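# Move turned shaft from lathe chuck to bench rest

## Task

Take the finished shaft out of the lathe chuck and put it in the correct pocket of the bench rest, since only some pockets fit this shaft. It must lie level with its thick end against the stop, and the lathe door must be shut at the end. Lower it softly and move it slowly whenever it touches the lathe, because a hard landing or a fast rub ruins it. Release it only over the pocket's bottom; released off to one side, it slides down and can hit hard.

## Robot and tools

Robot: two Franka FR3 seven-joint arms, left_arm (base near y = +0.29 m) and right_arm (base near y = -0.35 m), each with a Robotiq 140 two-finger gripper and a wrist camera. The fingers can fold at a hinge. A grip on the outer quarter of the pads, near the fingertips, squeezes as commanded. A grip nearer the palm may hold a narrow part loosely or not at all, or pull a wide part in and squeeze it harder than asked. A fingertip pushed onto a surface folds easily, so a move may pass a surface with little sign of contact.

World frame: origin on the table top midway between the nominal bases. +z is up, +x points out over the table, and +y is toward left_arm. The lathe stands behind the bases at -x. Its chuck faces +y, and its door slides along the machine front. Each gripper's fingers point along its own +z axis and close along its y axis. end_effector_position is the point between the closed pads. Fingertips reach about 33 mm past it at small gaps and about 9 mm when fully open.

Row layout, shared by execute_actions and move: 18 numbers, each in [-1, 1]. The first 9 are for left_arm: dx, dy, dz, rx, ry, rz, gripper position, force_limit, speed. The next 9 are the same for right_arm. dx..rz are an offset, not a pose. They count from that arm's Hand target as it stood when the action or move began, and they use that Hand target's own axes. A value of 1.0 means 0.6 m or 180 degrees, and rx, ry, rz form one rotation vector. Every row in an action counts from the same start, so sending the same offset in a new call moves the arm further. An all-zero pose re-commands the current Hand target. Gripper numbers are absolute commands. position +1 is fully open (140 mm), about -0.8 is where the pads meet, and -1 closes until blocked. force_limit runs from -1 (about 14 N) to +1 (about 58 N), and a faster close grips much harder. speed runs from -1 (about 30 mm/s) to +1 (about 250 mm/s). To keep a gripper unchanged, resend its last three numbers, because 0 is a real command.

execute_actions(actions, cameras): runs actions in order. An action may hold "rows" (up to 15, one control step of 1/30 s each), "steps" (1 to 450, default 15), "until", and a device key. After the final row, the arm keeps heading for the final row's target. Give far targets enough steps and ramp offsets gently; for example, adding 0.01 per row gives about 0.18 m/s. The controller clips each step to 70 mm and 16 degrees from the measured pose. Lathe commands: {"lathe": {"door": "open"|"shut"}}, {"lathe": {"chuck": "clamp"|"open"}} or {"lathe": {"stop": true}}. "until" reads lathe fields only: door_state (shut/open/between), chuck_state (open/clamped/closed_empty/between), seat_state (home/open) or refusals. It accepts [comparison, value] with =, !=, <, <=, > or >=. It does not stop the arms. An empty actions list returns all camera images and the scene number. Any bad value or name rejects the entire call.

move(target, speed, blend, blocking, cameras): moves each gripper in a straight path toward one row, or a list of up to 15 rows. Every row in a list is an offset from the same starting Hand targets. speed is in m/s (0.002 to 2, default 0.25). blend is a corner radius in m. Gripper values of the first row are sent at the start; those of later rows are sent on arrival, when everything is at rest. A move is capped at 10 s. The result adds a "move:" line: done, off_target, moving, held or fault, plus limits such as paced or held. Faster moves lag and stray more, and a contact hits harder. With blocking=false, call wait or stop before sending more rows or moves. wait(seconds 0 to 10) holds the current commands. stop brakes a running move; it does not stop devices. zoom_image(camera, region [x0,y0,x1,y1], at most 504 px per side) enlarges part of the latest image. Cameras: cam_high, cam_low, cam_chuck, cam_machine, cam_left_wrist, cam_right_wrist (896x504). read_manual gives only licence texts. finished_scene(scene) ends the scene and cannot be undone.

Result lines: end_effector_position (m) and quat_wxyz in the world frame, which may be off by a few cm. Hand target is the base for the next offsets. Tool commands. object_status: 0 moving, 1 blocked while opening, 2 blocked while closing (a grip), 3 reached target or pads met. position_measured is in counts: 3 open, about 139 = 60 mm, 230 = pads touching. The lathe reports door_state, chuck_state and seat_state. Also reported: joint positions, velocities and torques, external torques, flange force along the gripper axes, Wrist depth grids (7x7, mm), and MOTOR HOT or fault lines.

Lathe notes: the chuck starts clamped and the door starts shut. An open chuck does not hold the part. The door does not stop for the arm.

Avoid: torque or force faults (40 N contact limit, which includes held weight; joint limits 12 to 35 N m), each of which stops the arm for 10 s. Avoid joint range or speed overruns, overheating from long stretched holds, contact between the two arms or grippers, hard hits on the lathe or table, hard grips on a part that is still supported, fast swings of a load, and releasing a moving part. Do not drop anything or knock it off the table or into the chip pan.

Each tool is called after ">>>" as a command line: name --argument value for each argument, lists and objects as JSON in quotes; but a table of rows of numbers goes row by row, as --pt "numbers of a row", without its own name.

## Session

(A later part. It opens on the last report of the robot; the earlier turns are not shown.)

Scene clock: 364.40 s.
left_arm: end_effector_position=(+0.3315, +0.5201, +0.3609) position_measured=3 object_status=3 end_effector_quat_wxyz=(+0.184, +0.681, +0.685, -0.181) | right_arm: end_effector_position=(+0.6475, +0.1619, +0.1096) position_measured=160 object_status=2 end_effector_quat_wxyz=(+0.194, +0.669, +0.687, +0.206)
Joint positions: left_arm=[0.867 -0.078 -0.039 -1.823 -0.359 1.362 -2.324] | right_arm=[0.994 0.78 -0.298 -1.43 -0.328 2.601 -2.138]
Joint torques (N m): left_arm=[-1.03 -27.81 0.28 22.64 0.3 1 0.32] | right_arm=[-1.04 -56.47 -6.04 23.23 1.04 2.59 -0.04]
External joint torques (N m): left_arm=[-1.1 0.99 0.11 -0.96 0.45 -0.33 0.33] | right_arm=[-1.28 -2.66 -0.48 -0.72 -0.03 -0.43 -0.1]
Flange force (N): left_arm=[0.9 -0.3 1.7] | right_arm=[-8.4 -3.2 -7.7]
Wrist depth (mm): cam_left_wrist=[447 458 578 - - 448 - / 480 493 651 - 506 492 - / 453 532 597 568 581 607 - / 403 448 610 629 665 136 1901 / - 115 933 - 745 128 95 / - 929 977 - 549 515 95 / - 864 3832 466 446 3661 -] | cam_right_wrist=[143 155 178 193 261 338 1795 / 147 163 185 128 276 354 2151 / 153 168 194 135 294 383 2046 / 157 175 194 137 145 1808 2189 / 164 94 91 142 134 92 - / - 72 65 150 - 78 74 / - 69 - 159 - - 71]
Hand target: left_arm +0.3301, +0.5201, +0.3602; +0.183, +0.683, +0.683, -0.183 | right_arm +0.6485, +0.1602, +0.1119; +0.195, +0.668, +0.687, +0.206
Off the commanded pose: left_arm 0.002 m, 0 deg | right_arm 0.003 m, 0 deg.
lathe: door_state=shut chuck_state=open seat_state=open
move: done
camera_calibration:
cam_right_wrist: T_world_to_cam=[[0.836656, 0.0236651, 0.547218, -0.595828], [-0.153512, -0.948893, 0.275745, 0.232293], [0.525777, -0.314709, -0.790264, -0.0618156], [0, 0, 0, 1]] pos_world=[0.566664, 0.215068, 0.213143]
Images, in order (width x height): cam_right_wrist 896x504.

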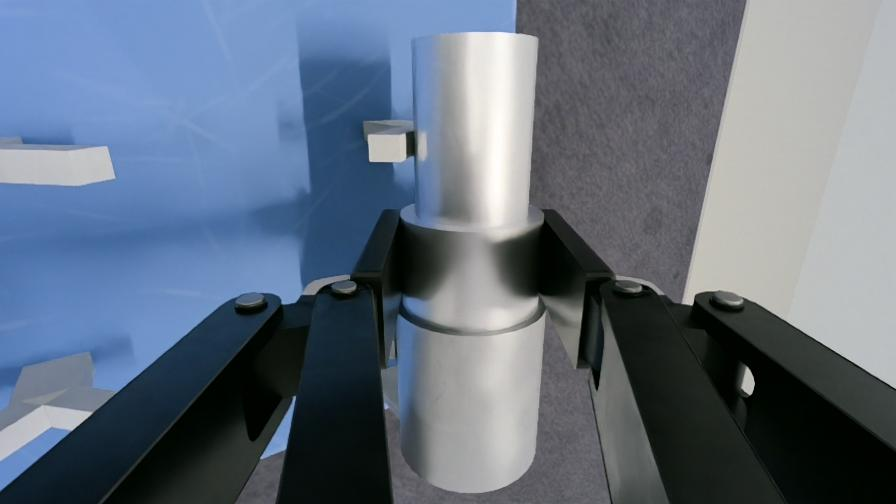

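>>> move --target '[0,0,0,0,0,0,1,1,1,-0.004,-0.0014,0.0021,0,-0.003,0,-1,1,-1]' --speed 0.01

>>> move --target '[0,0,0,0,0,0,1,1,1,-0.004,0,0,0,0,0,-1,1,-1]' --speed 0.01

>>> move --target '[0,0,0,0,0,0,1,1,1,-0.004,0,0,0,0,0,-1,1,-1]' --speed 0.01 --cameras '["cam_right_wrist"]'

Scene clock: 374.83 s.
left_arm: end_effector_position=(+0.3315, +0.5201, +0.3609) position_measured=3 object_status=3 end_effector_quat_wxyz=(+0.184, +0.681, +0.685, -0.181) | right_arm: end_effector_position=(+0.6479, +0.1595, +0.1091) position_measured=160 object_status=2 end_effector_quat_wxyz=(+0.196, +0.669, +0.687, +0.204)
Joint positions: left_arm=[0.867 -0.078 -0.039 -1.823 -0.359 1.362 -2.324] | right_arm=[0.999 0.781 -0.306 -1.431 -0.328 2.597 -2.138]
Joint torques (N m): left_arm=[-1 -27.81 0.27 22.72 0.3 1 0.33] | right_arm=[-0.74 -55.6 -6.58 24.64 0.93 2.32 0.04]
External joint torques (N m): left_arm=[-1.06 0.98 0.1 -0.92 0.46 -0.34 0.34] | right_arm=[-0.45 -1.93 -0.5 0.84 -0.15 -0.66 -0.01]
Flange force (N): left_arm=[1.0 -0.3 1.6] | right_arm=[0.1 2.2 -3.2]
Wrist depth (mm): cam_left_wrist=[456 459 745 - - - 443 / 487 492 644 - - 504 - / 452 532 591 615 583 566 - / 404 451 1214 658 668 136 1916 / - 115 - 873 721 128 95 / - 951 1035 1135 473 520 95 / - 922 3406 465 450 3893 -] | cam_right_wrist=[142 155 178 192 260 324 1862 / 146 163 184 129 277 346 1997 / 153 167 194 135 292 383 1822 / 156 175 193 137 145 1835 2869 / 162 94 91 142 134 92 - / - 72 65 150 - 78 72 / - 69 - 161 - - 71]
Hand target: left_arm +0.3301, +0.5201, +0.3602; +0.183, +0.683, +0.683, -0.183 | right_arm +0.6486, +0.1578, +0.1104; +0.198, +0.669, +0.687, +0.203
Off the commanded pose: left_arm 0.002 m, 0 deg | right_arm 0.002 m, 0 deg.
lathe: door_state=shut chuck_state=open seat_state=open
move: done

Scene clock: 375.53 s.
left_arm: end_effector_position=(+0.3315, +0.5201, +0.3609) position_measured=3 object_status=3 end_effector_quat_wxyz=(+0.184, +0.681, +0.685, -0.181) | right_arm: end_effector_position=(+0.6479, +0.1578, +0.1091) position_measured=160 object_status=2 end_effector_quat_wxyz=(+0.197, +0.669, +0.687, +0.204)
Joint positions: left_arm=[0.867 -0.078 -0.039 -1.823 -0.359 1.362 -2.324] | right_arm=[1 0.777 -0.308 -1.439 -0.328 2.601 -2.138]
Joint velocities: left_arm=[within noise] | right_arm=[0.001 -0.001 -0.001 0 0.001 0.003 0]
Joint torques (N m): left_arm=[-1.01 -27.79 0.24 22.64 0.31 1 0.29] | right_arm=[-0.82 -55.79 -6.68 22.96 1.01 2.47 0.06]
External joint torques (N m): left_arm=[-1.12 1.01 0.03 -0.98 0.45 -0.33 0.31] | right_arm=[-0.7 -2.34 -0.67 -0.78 -0.06 -0.5 0]
Flange force (N): left_arm=[0.9 -0.2 1.8] | right_arm=[-7.7 -4.2 -7.7]
Wrist depth (mm): cam_left_wrist=[454 461 581 424 - - - / 483 495 658 - - - 502 / 452 530 732 559 613 595 573 / 407 451 - 683 663 136 2852 / - 115 - 794 786 128 95 / - 947 1005 1146 461 520 95 / - 885 3893 469 448 3716 -] | cam_right_wrist=[142 155 178 192 262 326 1835 / 146 162 183 128 277 349 1862 / 152 167 195 135 294 376 - / 156 175 194 137 145 1862 2684 / 162 94 91 142 134 92 - / - 72 65 150 - 78 72 / - 69 - 159 - - 71]
Hand target: left_arm +0.3301, +0.5201, +0.3602; +0.183, +0.683, +0.683, -0.183 | right_arm +0.6486, +0.1554, +0.1104; +0.198, +0.669, +0.687, +0.203
Off the commanded pose: left_arm 0.002 m, 0 deg | right_arm 0.003 m, 0 deg.
lathe: door_state=shut chuck_state=open seat_state=open
move: done

Scene clock: 376.23 s.
left_arm: end_effector_position=(+0.3315, +0.5201, +0.3609) position_measured=3 object_status=3 end_effector_quat_wxyz=(+0.184, +0.681, +0.685, -0.181) | right_arm: end_effector_position=(+0.6478, +0.1568, +0.1093) position_measured=160 object_status=2 end_effector_quat_wxyz=(+0.196, +0.669, +0.687, +0.206)
Joint positions: left_arm=[0.867 -0.078 -0.039 -1.823 -0.359 1.362 -2.324] | right_arm=[1 0.773 -0.31 -1.447 -0.328 2.609 -2.138]
Joint velocities: left_arm=[within noise] | right_arm=[0 -0.001 -0.002 -0.004 0.001 0.003 0.001]
Joint torques (N m): left_arm=[-1.01 -27.76 0.26 22.7 0.31 1.01 0.36] | right_arm=[-1.25 -56.15 -7.2 23.36 1.08 2.1 0]
External joint torques (N m): left_arm=[-0.83 0.87 0.35 -0.85 0.49 -0.32 0.37] | right_arm=[-1.32 -2.98 -1.32 -0.31 0 -0.87 -0.05]
Flange force (N): left_arm=[1.2 -0.7 1.3] | right_arm=[-6.8 -1.8 -8.1]
Wrist depth (mm): cam_left_wrist=[454 457 640 430 433 - - / 482 494 672 - - - - / 455 531 622 601 584 583 594 / 405 450 659 651 666 136 717 / - 115 933 784 818 128 95 / - 115 1005 - 453 520 95 / - - 3893 468 448 458 -] | cam_right_wrist=[142 155 179 191 263 326 1849 / 147 162 183 128 278 350 2046 / 153 167 195 135 295 384 2063 / 156 175 194 137 145 1835 1997 / 162 94 91 142 134 92 2423 / - 72 65 150 - 78 72 / - 69 - 161 - - 71]
Hand target: left_arm +0.3301, +0.5201, +0.3602; +0.183, +0.683, +0.683, -0.183 | right_arm +0.6487, +0.1530, +0.1104; +0.198, +0.669, +0.687, +0.203
Off the commanded pose: left_arm 0.002 m, 0 deg | right_arm 0.004 m, 0 deg.
lathe: door_state=shut chuck_state=open seat_state=open
move: off_target (right_arm)
camera_calibration:
cam_right_wrist: T_world_to_cam=[[0.835338, 0.0244309, 0.549193, -0.595319], [-0.155896, -0.947472, 0.279271, 0.228593], [0.527168, -0.318903, -0.787651, -0.0642112], [0, 0, 0, 1]] pos_world=[0.56678, 0.210652, 0.212529]
Images, in order (width x height): cam_right_wrist 896x504.

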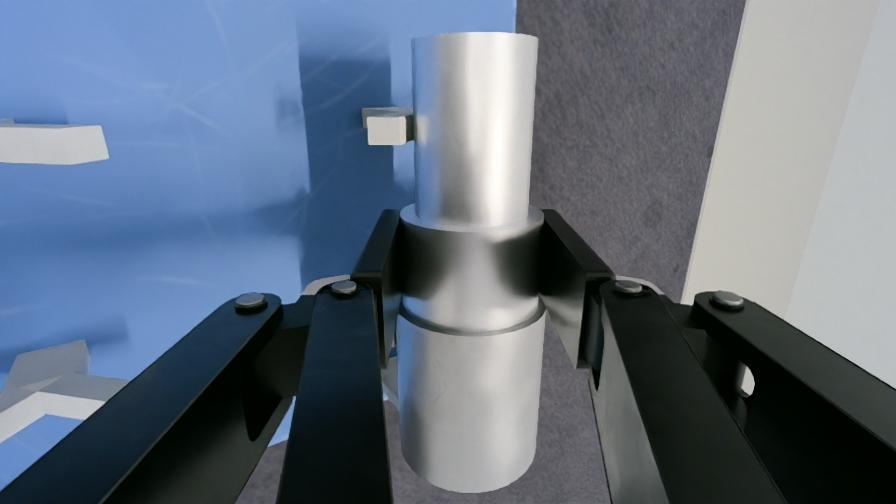

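>>> move --target '[0,0,0,0,0,0,1,1,1,-0.004,-0.0006,0.001,0,-0.001,0,-1,1,-1]' --speed 0.01

>>> move --target '[0,0,0,0,0,0,1,1,1,-0.0025,0,0,0,0,0,-1,1,-1]' --speed 0.01 --cameras '["cam_right_wrist","cam_low","cam_high"]'

Scene clock: 381.53 s.
left_arm: end_effector_position=(+0.3315, +0.5201, +0.3609) position_measured=3 object_status=3 end_effector_quat_wxyz=(+0.184, +0.681, +0.685, -0.181) | right_arm: end_effector_position=(+0.6476, +0.1567, +0.1095) position_measured=160 object_status=2 end_effector_quat_wxyz=(+0.196, +0.668, +0.687, +0.207)
Joint positions: left_arm=[0.867 -0.078 -0.039 -1.823 -0.359 1.362 -2.324] | right_arm=[1.003 0.771 -0.313 -1.452 -0.328 2.614 -2.138]
Joint velocities: left_arm=[within noise] | right_arm=[0.003 0 -0.004 -0.002 0.001 0.002 0.002]
Joint torques (N m): left_arm=[-0.98 -27.79 0.28 22.67 0.29 1 0.3] | right_arm=[-1.92 -55.91 -7.62 22 0.97 1.54 0.02]
External joint torques (N m): left_arm=[-1 0.92 0.16 -0.93 0.45 -0.33 0.32] | right_arm=[-1.87 -2.62 -1.58 -1.72 -0.12 -1.44 -0.03]
Flange force (N): left_arm=[0.9 -0.4 1.6] | right_arm=[-10.6 -4.9 -10.2]
Wrist depth (mm): cam_left_wrist=[455 458 647 - - - - / 481 496 730 - - 512 - / 453 534 590 - 597 591 598 / 404 447 689 679 661 136 2027 / - 115 993 - - 128 95 / - 114 1001 - 466 519 95 / - 912 3716 470 441 3773 -] | cam_right_wrist=[142 155 178 193 264 327 1849 / 147 163 183 128 278 353 1920 / 153 168 196 135 296 385 1997 / 157 175 194 136 145 1862 1997 / 162 94 91 142 134 92 2151 / - 72 65 150 - 78 72 / - 69 - 161 - - 71]
Hand target: left_arm +0.3301, +0.5201, +0.3602; +0.183, +0.683, +0.683, -0.183 | right_arm +0.6488, +0.1506, +0.1097; +0.199, +0.670, +0.686, +0.202
Off the commanded pose: left_arm 0.002 m, 0 deg | right_arm 0.006 m, 1 deg.
lathe: door_state=shut chuck_state=open seat_state=open
move: off_target (right_arm)

Scene clock: 382.23 s.
left_arm: end_effector_position=(+0.3315, +0.5201, +0.3609) position_measured=3 object_status=3 end_effector_quat_wxyz=(+0.184, +0.681, +0.685, -0.181) | right_arm: end_effector_position=(+0.6473, +0.1565, +0.1097) position_measured=160 object_status=2 end_effector_quat_wxyz=(+0.196, +0.668, +0.687, +0.208)
Joint positions: left_arm=[0.867 -0.078 -0.039 -1.823 -0.359 1.362 -2.324] | right_arm=[1.003 0.768 -0.314 -1.458 -0.328 2.619 -2.138]
Joint velocities: left_arm=[within noise] | right_arm=[0 0 0.001 -0.003 0 0.003 -0.001]
Joint torques (N m): left_arm=[-1.01 -27.78 0.24 22.69 0.3 1 0.33] | right_arm=[-1.92 -55.88 -8.06 21.87 0.98 1.19 -0.04]
External joint torques (N m): left_arm=[-0.96 0.86 0.19 -0.86 0.46 -0.33 0.34] | right_arm=[-1.97 -2.76 -2.08 -1.8 -0.11 -1.8 -0.09]
Flange force (N): left_arm=[0.9 -0.5 1.4] | right_arm=[-10.7 -4.7 -11.0]
Wrist depth (mm): cam_left_wrist=[456 459 726 445 - - - / 483 492 642 492 - - 496 / 451 531 639 587 583 580 516 / 406 447 651 658 665 136 689 / - 115 1080 834 649 128 95 / - 943 1009 - 474 522 95 / - - 3893 472 451 4088 -] | cam_right_wrist=[143 155 178 192 265 326 1795 / 147 163 184 128 279 355 1981 / 153 167 196 135 296 383 2189 / 157 175 194 137 145 1862 1849 / 163 94 91 142 134 92 2290 / - 72 65 150 - 78 72 / - 69 - 162 - - 71]
Hand target: left_arm +0.3301, +0.5201, +0.3602; +0.183, +0.683, +0.683, -0.183 | right_arm +0.6488, +0.1491, +0.1097; +0.199, +0.670, +0.686, +0.202
Off the commanded pose: left_arm 0.002 m, 0 deg | right_arm 0.008 m, 1 deg.
lathe: door_state=shut chuck_state=open seat_state=open
move: off_target (right_arm)
camera_calibration:
cam_right_wrist: T_world_to_cam=[[0.833659, 0.0253351, 0.551698, -0.594406], [-0.153964, -0.948683, 0.276218, 0.227319], [0.530384, -0.315213, -0.786977, -0.0664589], [0, 0, 0, 1]] pos_world=[0.565779, 0.209764, 0.212841]
Images, in order (width x height): cam_high 896x504, cam_low 896x504, cam_right_wrist 896x504.

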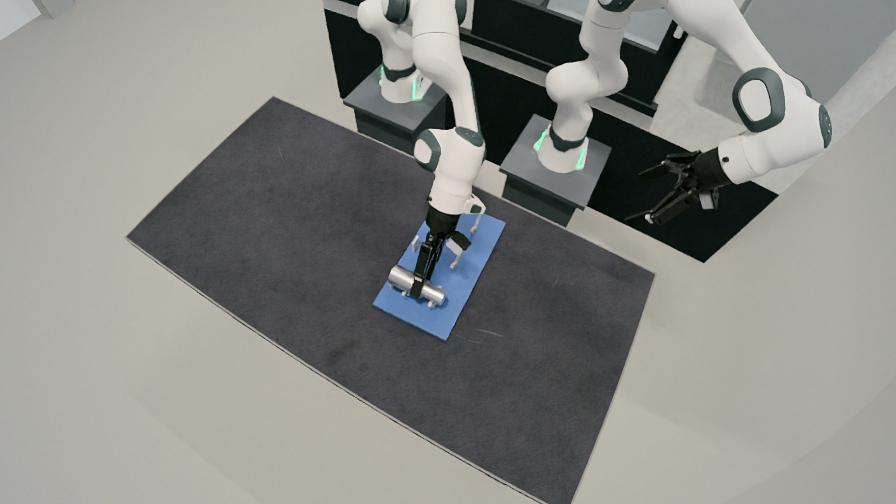

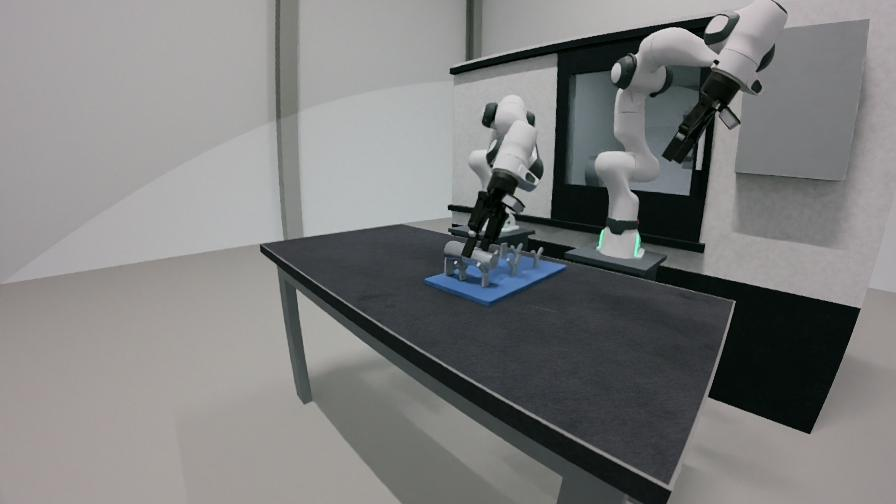

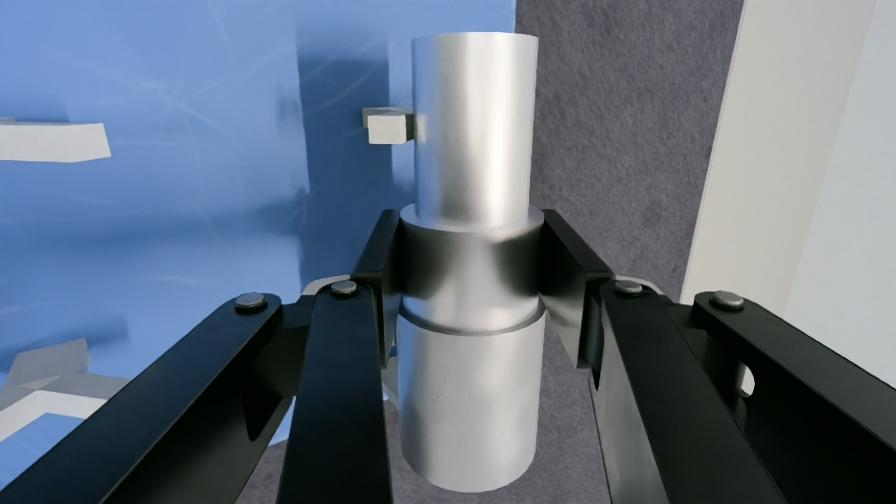

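>>> move --target '[0,0,0,0,0,0,1,1,1,0.0108,0,0,0,0,0,-1,1,-1]' --speed 0.01

Scene clock: 387.27 s.
left_arm: end_effector_position=(+0.3315, +0.5201, +0.3609) position_measured=3 object_status=3 end_effector_quat_wxyz=(+0.184, +0.681, +0.685, -0.181) | right_arm: end_effector_position=(+0.6479, +0.1571, +0.1091) position_measured=160 object_status=2 end_effector_quat_wxyz=(+0.199, +0.668, +0.687, +0.203)
Joint positions: left_arm=[0.867 -0.078 -0.039 -1.823 -0.359 1.362 -2.324] | right_arm=[1.004 0.778 -0.314 -1.439 -0.328 2.6 -2.138]
Joint velocities: left_arm=[within noise] | right_arm=[0.001 0.002 0.001 0.001 0.001 -0.003 0.001]
Joint torques (N m): left_arm=[-0.99 -27.84 0.27 22.73 0.3 1 0.32] | right_arm=[-1.48 -54.39 -6.18 24.28 0.87 2.25 0.01]
External joint torques (N m): left_arm=[-1 0.81 0.16 -0.8 0.46 -0.32 0.34] | right_arm=[-1.44 -1.02 -0.11 0.58 -0.2 -0.72 -0.04]
Flange force (N): left_arm=[0.8 -0.4 1.3] | right_arm=[1.0 4.5 -0.3]
Wrist depth (mm): cam_left_wrist=[448 455 635 - - - 453 / 487 496 622 521 486 - 491 / 454 513 597 597 585 576 594 / 405 448 697 666 665 137 693 / - 115 1994 764 - 128 95 / - 951 1013 - 469 517 95 / - 908 3893 467 448 3956 -] | cam_right_wrist=[142 154 178 192 261 325 1835 / 146 162 184 128 277 350 1997 / 153 167 195 135 294 385 2080 / 156 175 194 137 143 1849 2713 / 162 94 91 142 134 92 - / - 72 65 150 - 78 72 / - 69 - 159 - - 71]
Hand target: left_arm +0.3301, +0.5201, +0.3602; +0.183, +0.683, +0.683, -0.183 | right_arm +0.6487, +0.1555, +0.1097; +0.199, +0.670, +0.686, +0.202
Off the commanded pose: left_arm 0.002 m, 0 deg | right_arm 0.002 m, 0 deg.
lathe: door_state=shut chuck_state=open seat_state=open
move: done

>>> move --target '[0,0,0,0,0,0,1,1,1,-0.0042,0,0,0,0,0,-1,1,-1]' --speed 0.01

Scene clock: 393.13 s.
left_arm: end_effector_position=(+0.3315, +0.5201, +0.3609) position_measured=3 object_status=3 end_effector_quat_wxyz=(+0.184, +0.681, +0.685, -0.181) | right_arm: end_effector_position=(+0.6478, +0.1570, +0.1091) position_measured=160 object_status=2 end_effector_quat_wxyz=(+0.198, +0.668, +0.687, +0.204)
Joint positions: left_arm=[0.867 -0.078 -0.039 -1.823 -0.359 1.362 -2.324] | right_arm=[1.004 0.776 -0.314 -1.444 -0.328 2.605 -2.138]
Joint velocities: left_arm=[within noise] | right_arm=[0.001 -0.001 -0.001 -0.002 0.001 0.003 0.001]
Joint torques (N m): left_arm=[-1.04 -27.79 0.29 22.65 0.3 1.01 0.29] | right_arm=[-1.23 -56.01 -6.46 22.87 1.06 2.03 0.03]
External joint torques (N m): left_arm=[-1.14 1.03 0.08 -1 0.45 -0.33 0.3] | right_arm=[-1.34 -2.71 -0.49 -0.83 -0.02 -0.94 -0.02]
Flange force (N): left_arm=[0.9 -0.2 1.8] | right_arm=[-7.8 -2.6 -8.2]
Wrist depth (mm): cam_left_wrist=[459 459 645 445 434 - - / 483 494 634 476 - - - / 453 532 618 - 574 616 566 / 407 451 - 627 663 136 1715 / - 115 - 873 - 128 95 / - 114 1005 1085 486 519 95 / - 947 3832 468 444 3893 -] | cam_right_wrist=[142 155 178 192 262 326 1891 / 146 162 183 129 277 351 2029 / 153 167 195 135 293 387 2097 / 156 175 194 137 145 1822 2248 / 162 94 91 142 134 92 - / - 72 65 150 - 78 72 / - 69 - 159 - - 71]
Hand target: left_arm +0.3301, +0.5201, +0.3602; +0.183, +0.683, +0.683, -0.183 | right_arm +0.6487, +0.1530, +0.1097; +0.199, +0.670, +0.686, +0.202
Off the commanded pose: left_arm 0.002 m, 0 deg | right_arm 0.004 m, 0 deg.
lathe: door_state=shut chuck_state=open seat_state=open
move: off_target (right_arm)

>>> move --target '[0,0,0,0,0,0,1,1,1,0.003,0,0,0,0,0,-1,1,-1]' --speed 0.01

>>> execute_actions --actions '[{"rows":[[0,0,0,0,0,0,1,1,1,0,0,0,0,0,0,-0.1,1,-1]],"steps":30},{"rows":[[0,0,0,0,0,0,1,1,1,0,0,0,0,0,0,0.15,1,-1]],"steps":45}]' --cameras '["cam_right_wrist"]'

Scene clock: 399.63 s.
left_arm: end_effector_position=(+0.3315, +0.5201, +0.3609) position_measured=3 object_status=3 end_effector_quat_wxyz=(+0.184, +0.681, +0.685, -0.181) | right_arm: end_effector_position=(+0.6478, +0.1571, +0.1091) position_measured=160 object_status=2 end_effector_quat_wxyz=(+0.198, +0.668, +0.687, +0.204)
Joint positions: left_arm=[0.867 -0.078 -0.039 -1.823 -0.359 1.362 -2.324] | right_arm=[1.004 0.777 -0.314 -1.442 -0.328 2.603 -2.138]
Joint torques (N m): left_arm=[-1.03 -27.82 0.25 22.66 0.3 1 0.34] | right_arm=[-1.55 -54.62 -6.36 24.55 0.95 2.02 0.08]
External joint torques (N m): left_arm=[-1.04 0.93 0.15 -0.98 0.46 -0.34 0.35] | right_arm=[-1.51 -1.2 -0.28 0.83 -0.12 -0.95 0.02]
Flange force (N): left_arm=[0.9 -0.5 1.8] | right_arm=[2.1 5.6 -0.3]
Wrist depth (mm): cam_left_wrist=[458 458 728 - - - - / 486 494 672 488 - - - / 450 536 591 654 619 613 563 / 405 449 632 665 670 136 2114 / - 115 1962 - 829 128 95 / - 940 1031 - 504 517 95 / - 898 3555 469 442 3504 -] | cam_right_wrist=[142 155 178 192 263 326 1835 / 146 162 183 128 277 350 1981 / 153 167 195 135 294 386 1950 / 156 175 194 137 145 1862 2269 / 162 94 91 142 134 92 2115 / - 72 65 150 - 78 74 / - 69 - 159 - - 71]
Hand target: left_arm +0.3301, +0.5201, +0.3602; +0.183, +0.683, +0.683, -0.183 | right_arm +0.6487, +0.1548, +0.1097; +0.199, +0.670, +0.686, +0.202
Off the commanded pose: left_arm 0.002 m, 0 deg | right_arm 0.002 m, 0 deg.
lathe: door_state=shut chuck_state=open seat_state=open
move: done

Scene clock: 402.33 s.
left_arm: end_effector_position=(+0.3315, +0.5201, +0.3609) position_measured=3 object_status=3 end_effector_quat_wxyz=(+0.184, +0.681, +0.685, -0.181) | right_arm: end_effector_position=(+0.6478, +0.1556, +0.1084) position_measured=110 object_status=3 end_effector_quat_wxyz=(+0.199, +0.669, +0.687, +0.202)
Joint positions: left_arm=[0.867 -0.078 -0.039 -1.823 -0.359 1.362 -2.324] | right_arm=[1.004 0.777 -0.314 -1.441 -0.328 2.598 -2.138]
Joint torques (N m): left_arm=[-1 -27.81 0.24 22.65 0.3 1 0.29] | right_arm=[-0.83 -54.34 -5.77 24.26 1.04 2.65 0.06]
External joint torques (N m): left_arm=[-1.05 0.96 0.09 -0.98 0.46 -0.33 0.3] | right_arm=[-0.7 -1 0.36 0.6 -0.03 -0.3 0.01]
External joint torques at the end of the 1st action: left_arm=[-1.1 0.98 0.02 -0.95 0.45 -0.33 0.35] | right_arm=[-0.7 -0.9 0.33 0.57 -0.03 -0.31 -0.04]
Flange force (N): left_arm=[0.8 -0.4 1.8] | right_arm=[0.8 3.0 -0.5]
Flange force at the end of the 1st action (N): left_arm=[0.9 -0.2 1.8] | right_arm=[0.9 3.1 -0.3]
Wrist depth (mm): cam_left_wrist=[456 457 651 - - - - / 482 492 644 - 513 499 508 / 452 530 649 - 604 606 - / 407 449 647 663 663 136 1947 / - 115 1013 791 802 128 95 / - 115 1005 - 532 515 95 / - - 912 468 446 3555 -] | cam_right_wrist=[142 154 179 191 261 323 1849 / 146 162 183 128 277 347 2063 / 152 167 195 135 292 382 2097 / 156 174 155 138 147 1822 2290 / 159 88 110 145 151 95 94 / - 72 227 152 359 - 74 / - - 263 163 380 - -]
Hand target: left_arm +0.3301, +0.5201, +0.3602; +0.183, +0.683, +0.683, -0.183 | right_arm +0.6487, +0.1548, +0.1097; +0.199, +0.670, +0.686, +0.202
Off the commanded pose: left_arm 0.002 m, 0 deg | right_arm 0.002 m, 0 deg.
lathe: door_state=shut chuck_state=open seat_state=open
camera_calibration:
cam_right_wrist: T_world_to_cam=[[0.835874, 0.027212, 0.548247, -0.595361], [-0.158171, -0.944468, 0.288031, 0.227662], [0.52564, -0.327474, -0.785152, -0.063218], [0, 0, 0, 1]] pos_world=[0.566886, 0.210518, 0.211196]
Images, in order (width x height): cam_right_wrist 896x504.

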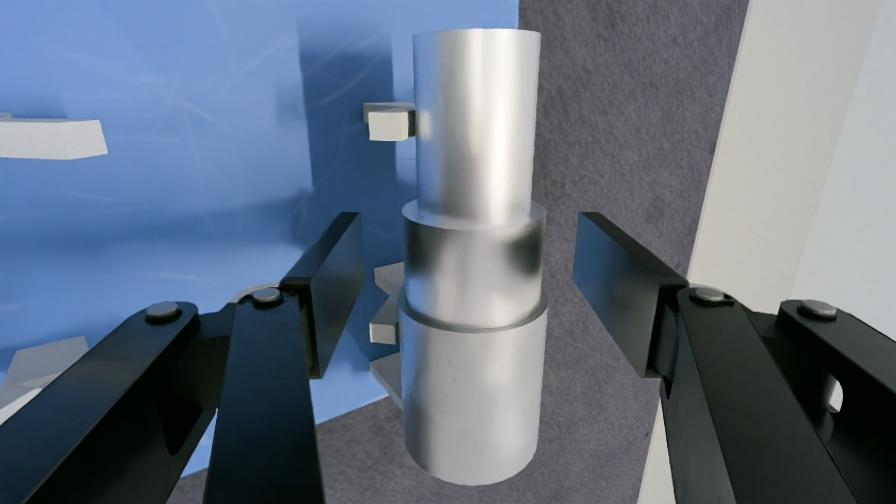

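>>> move --pt "0 0 0 0 0 0 1 1 1 0 0 -0.2 0 0 0 0.15 1 -1" --pt "0 0 0 0 0 0 1 1 1 0 -0.05 -0.33 0 0 0 0.15 1 -1" --speed '[0.08,0.15]' --blend '[0.03,0]' --cameras '["cam_right_wrist","cam_low","cam_high"]'

Scene clock: 409.00 s.
left_arm: end_effector_position=(+0.3315, +0.5201, +0.3609) position_measured=3 object_status=3 end_effector_quat_wxyz=(+0.184, +0.681, +0.685, -0.181) | right_arm: end_effector_position=(+0.5162, +0.1532, +0.2607) position_measured=110 object_status=3 end_effector_quat_wxyz=(+0.198, +0.668, +0.688, +0.203)
Joint positions: left_arm=[0.867 -0.078 -0.039 -1.823 -0.359 1.362 -2.324] | right_arm=[1.282 0.303 -0.412 -1.775 -0.452 2.401 -2.017]
Joint velocities: left_arm=[within noise] | right_arm=[0 0.001 0.001 0.002 -0.001 0 0.005]
Joint torques (N m): left_arm=[-1.03 -27.76 0.24 22.67 0.3 1 0.31] | right_arm=[-0.22 -41.14 -3.82 24.79 0.63 2.53 0.25]
External joint torques (N m): left_arm=[-1.03 0.79 0.14 -0.81 0.45 -0.32 0.33] | right_arm=[-0.27 -0.54 -0.1 -0.1 -0.16 -0.29 0.2]
Flange force (N): left_arm=[0.8 -0.4 1.4] | right_arm=[-1.5 -1.1 -1.5]
Wrist depth (mm): cam_left_wrist=[454 462 642 - 465 - - / 483 493 577 473 505 - - / 454 533 606 588 584 615 - / 405 448 685 632 670 136 728 / - 115 973 812 802 128 95 / - 115 1005 1001 951 1162 95 / - 861 3832 4088 474 3773 -] | cam_right_wrist=[252 279 317 374 455 1721 1950 / 259 288 328 364 480 1835 2115 / 270 300 346 372 516 1950 2354 / 269 311 155 404 147 2151 - / 278 89 128 474 529 95 89 / - 73 421 504 618 - 74 / - - 463 525 673 - -]
Hand target: left_arm +0.3301, +0.5201, +0.3602; +0.183, +0.683, +0.683, -0.183 | right_arm +0.5158, +0.1522, +0.2595; +0.199, +0.670, +0.686, +0.202
Off the commanded pose: left_arm 0.002 m, 0 deg | right_arm 0.002 m, 0 deg.
lathe: door_state=shut chuck_state=open seat_state=open
move: done
camera_calibration:
cam_right_wrist: T_world_to_cam=[[0.835591, 0.0280688, 0.548634, -0.568896], [-0.156017, -0.945446, 0.28599, 0.160426], [0.526732, -0.324567, -0.785627, 0.12381], [0, 0, 0, 1]] pos_world=[0.435179, 0.207827, 0.363504]
Images, in order (width x height): cam_high 896x504, cam_low 896x504, cam_right_wrist 896x504.

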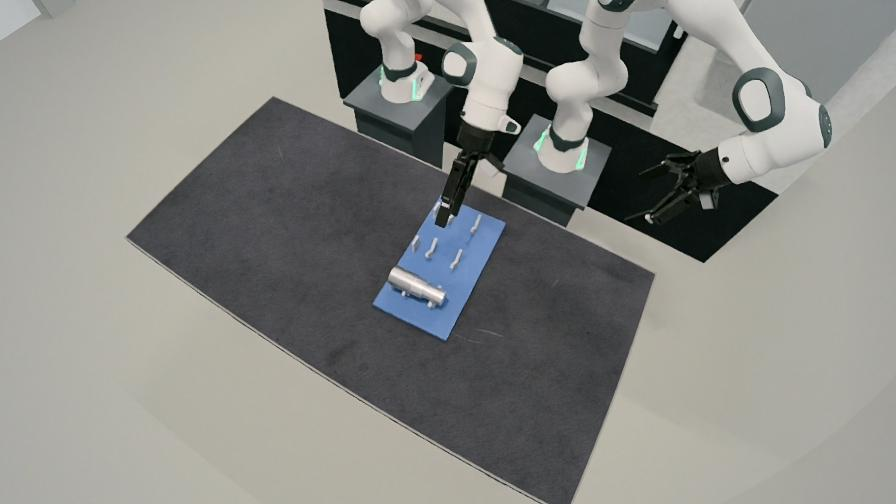

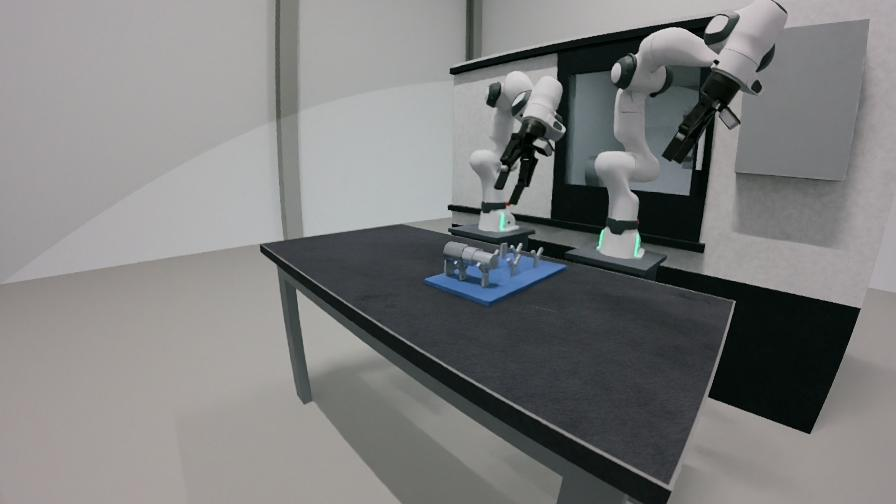

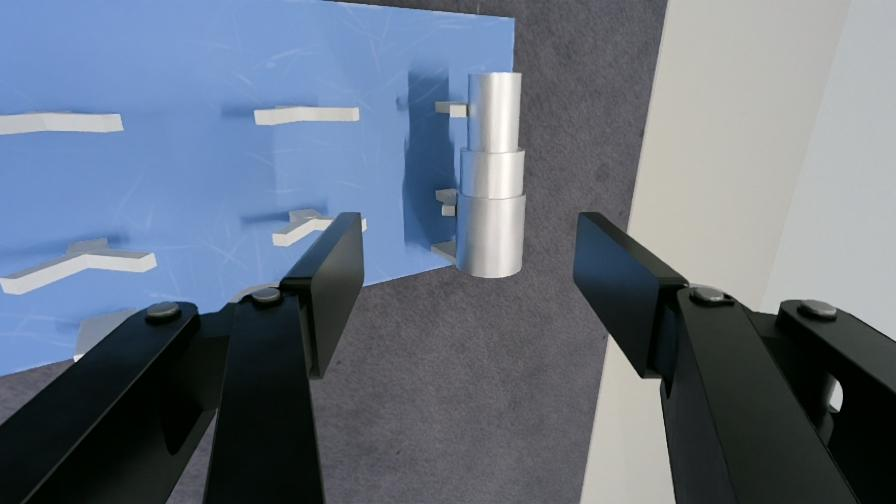

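>>> zoom_image --camera "cam_low" --region '[415, 225, 575, 315]'

>>> zoom_image --camera "cam_right_wrist" --region '[380, 50, 600, 300]'

Scaled by 3.150.

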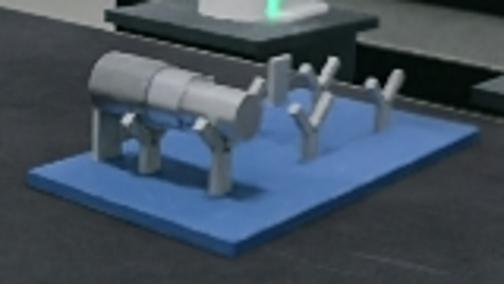

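Scaled by 2.016.

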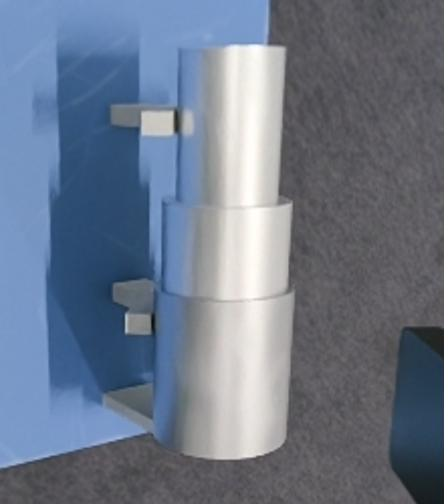

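>>> finished_scene --scene 2

The scene is finished: the task was done.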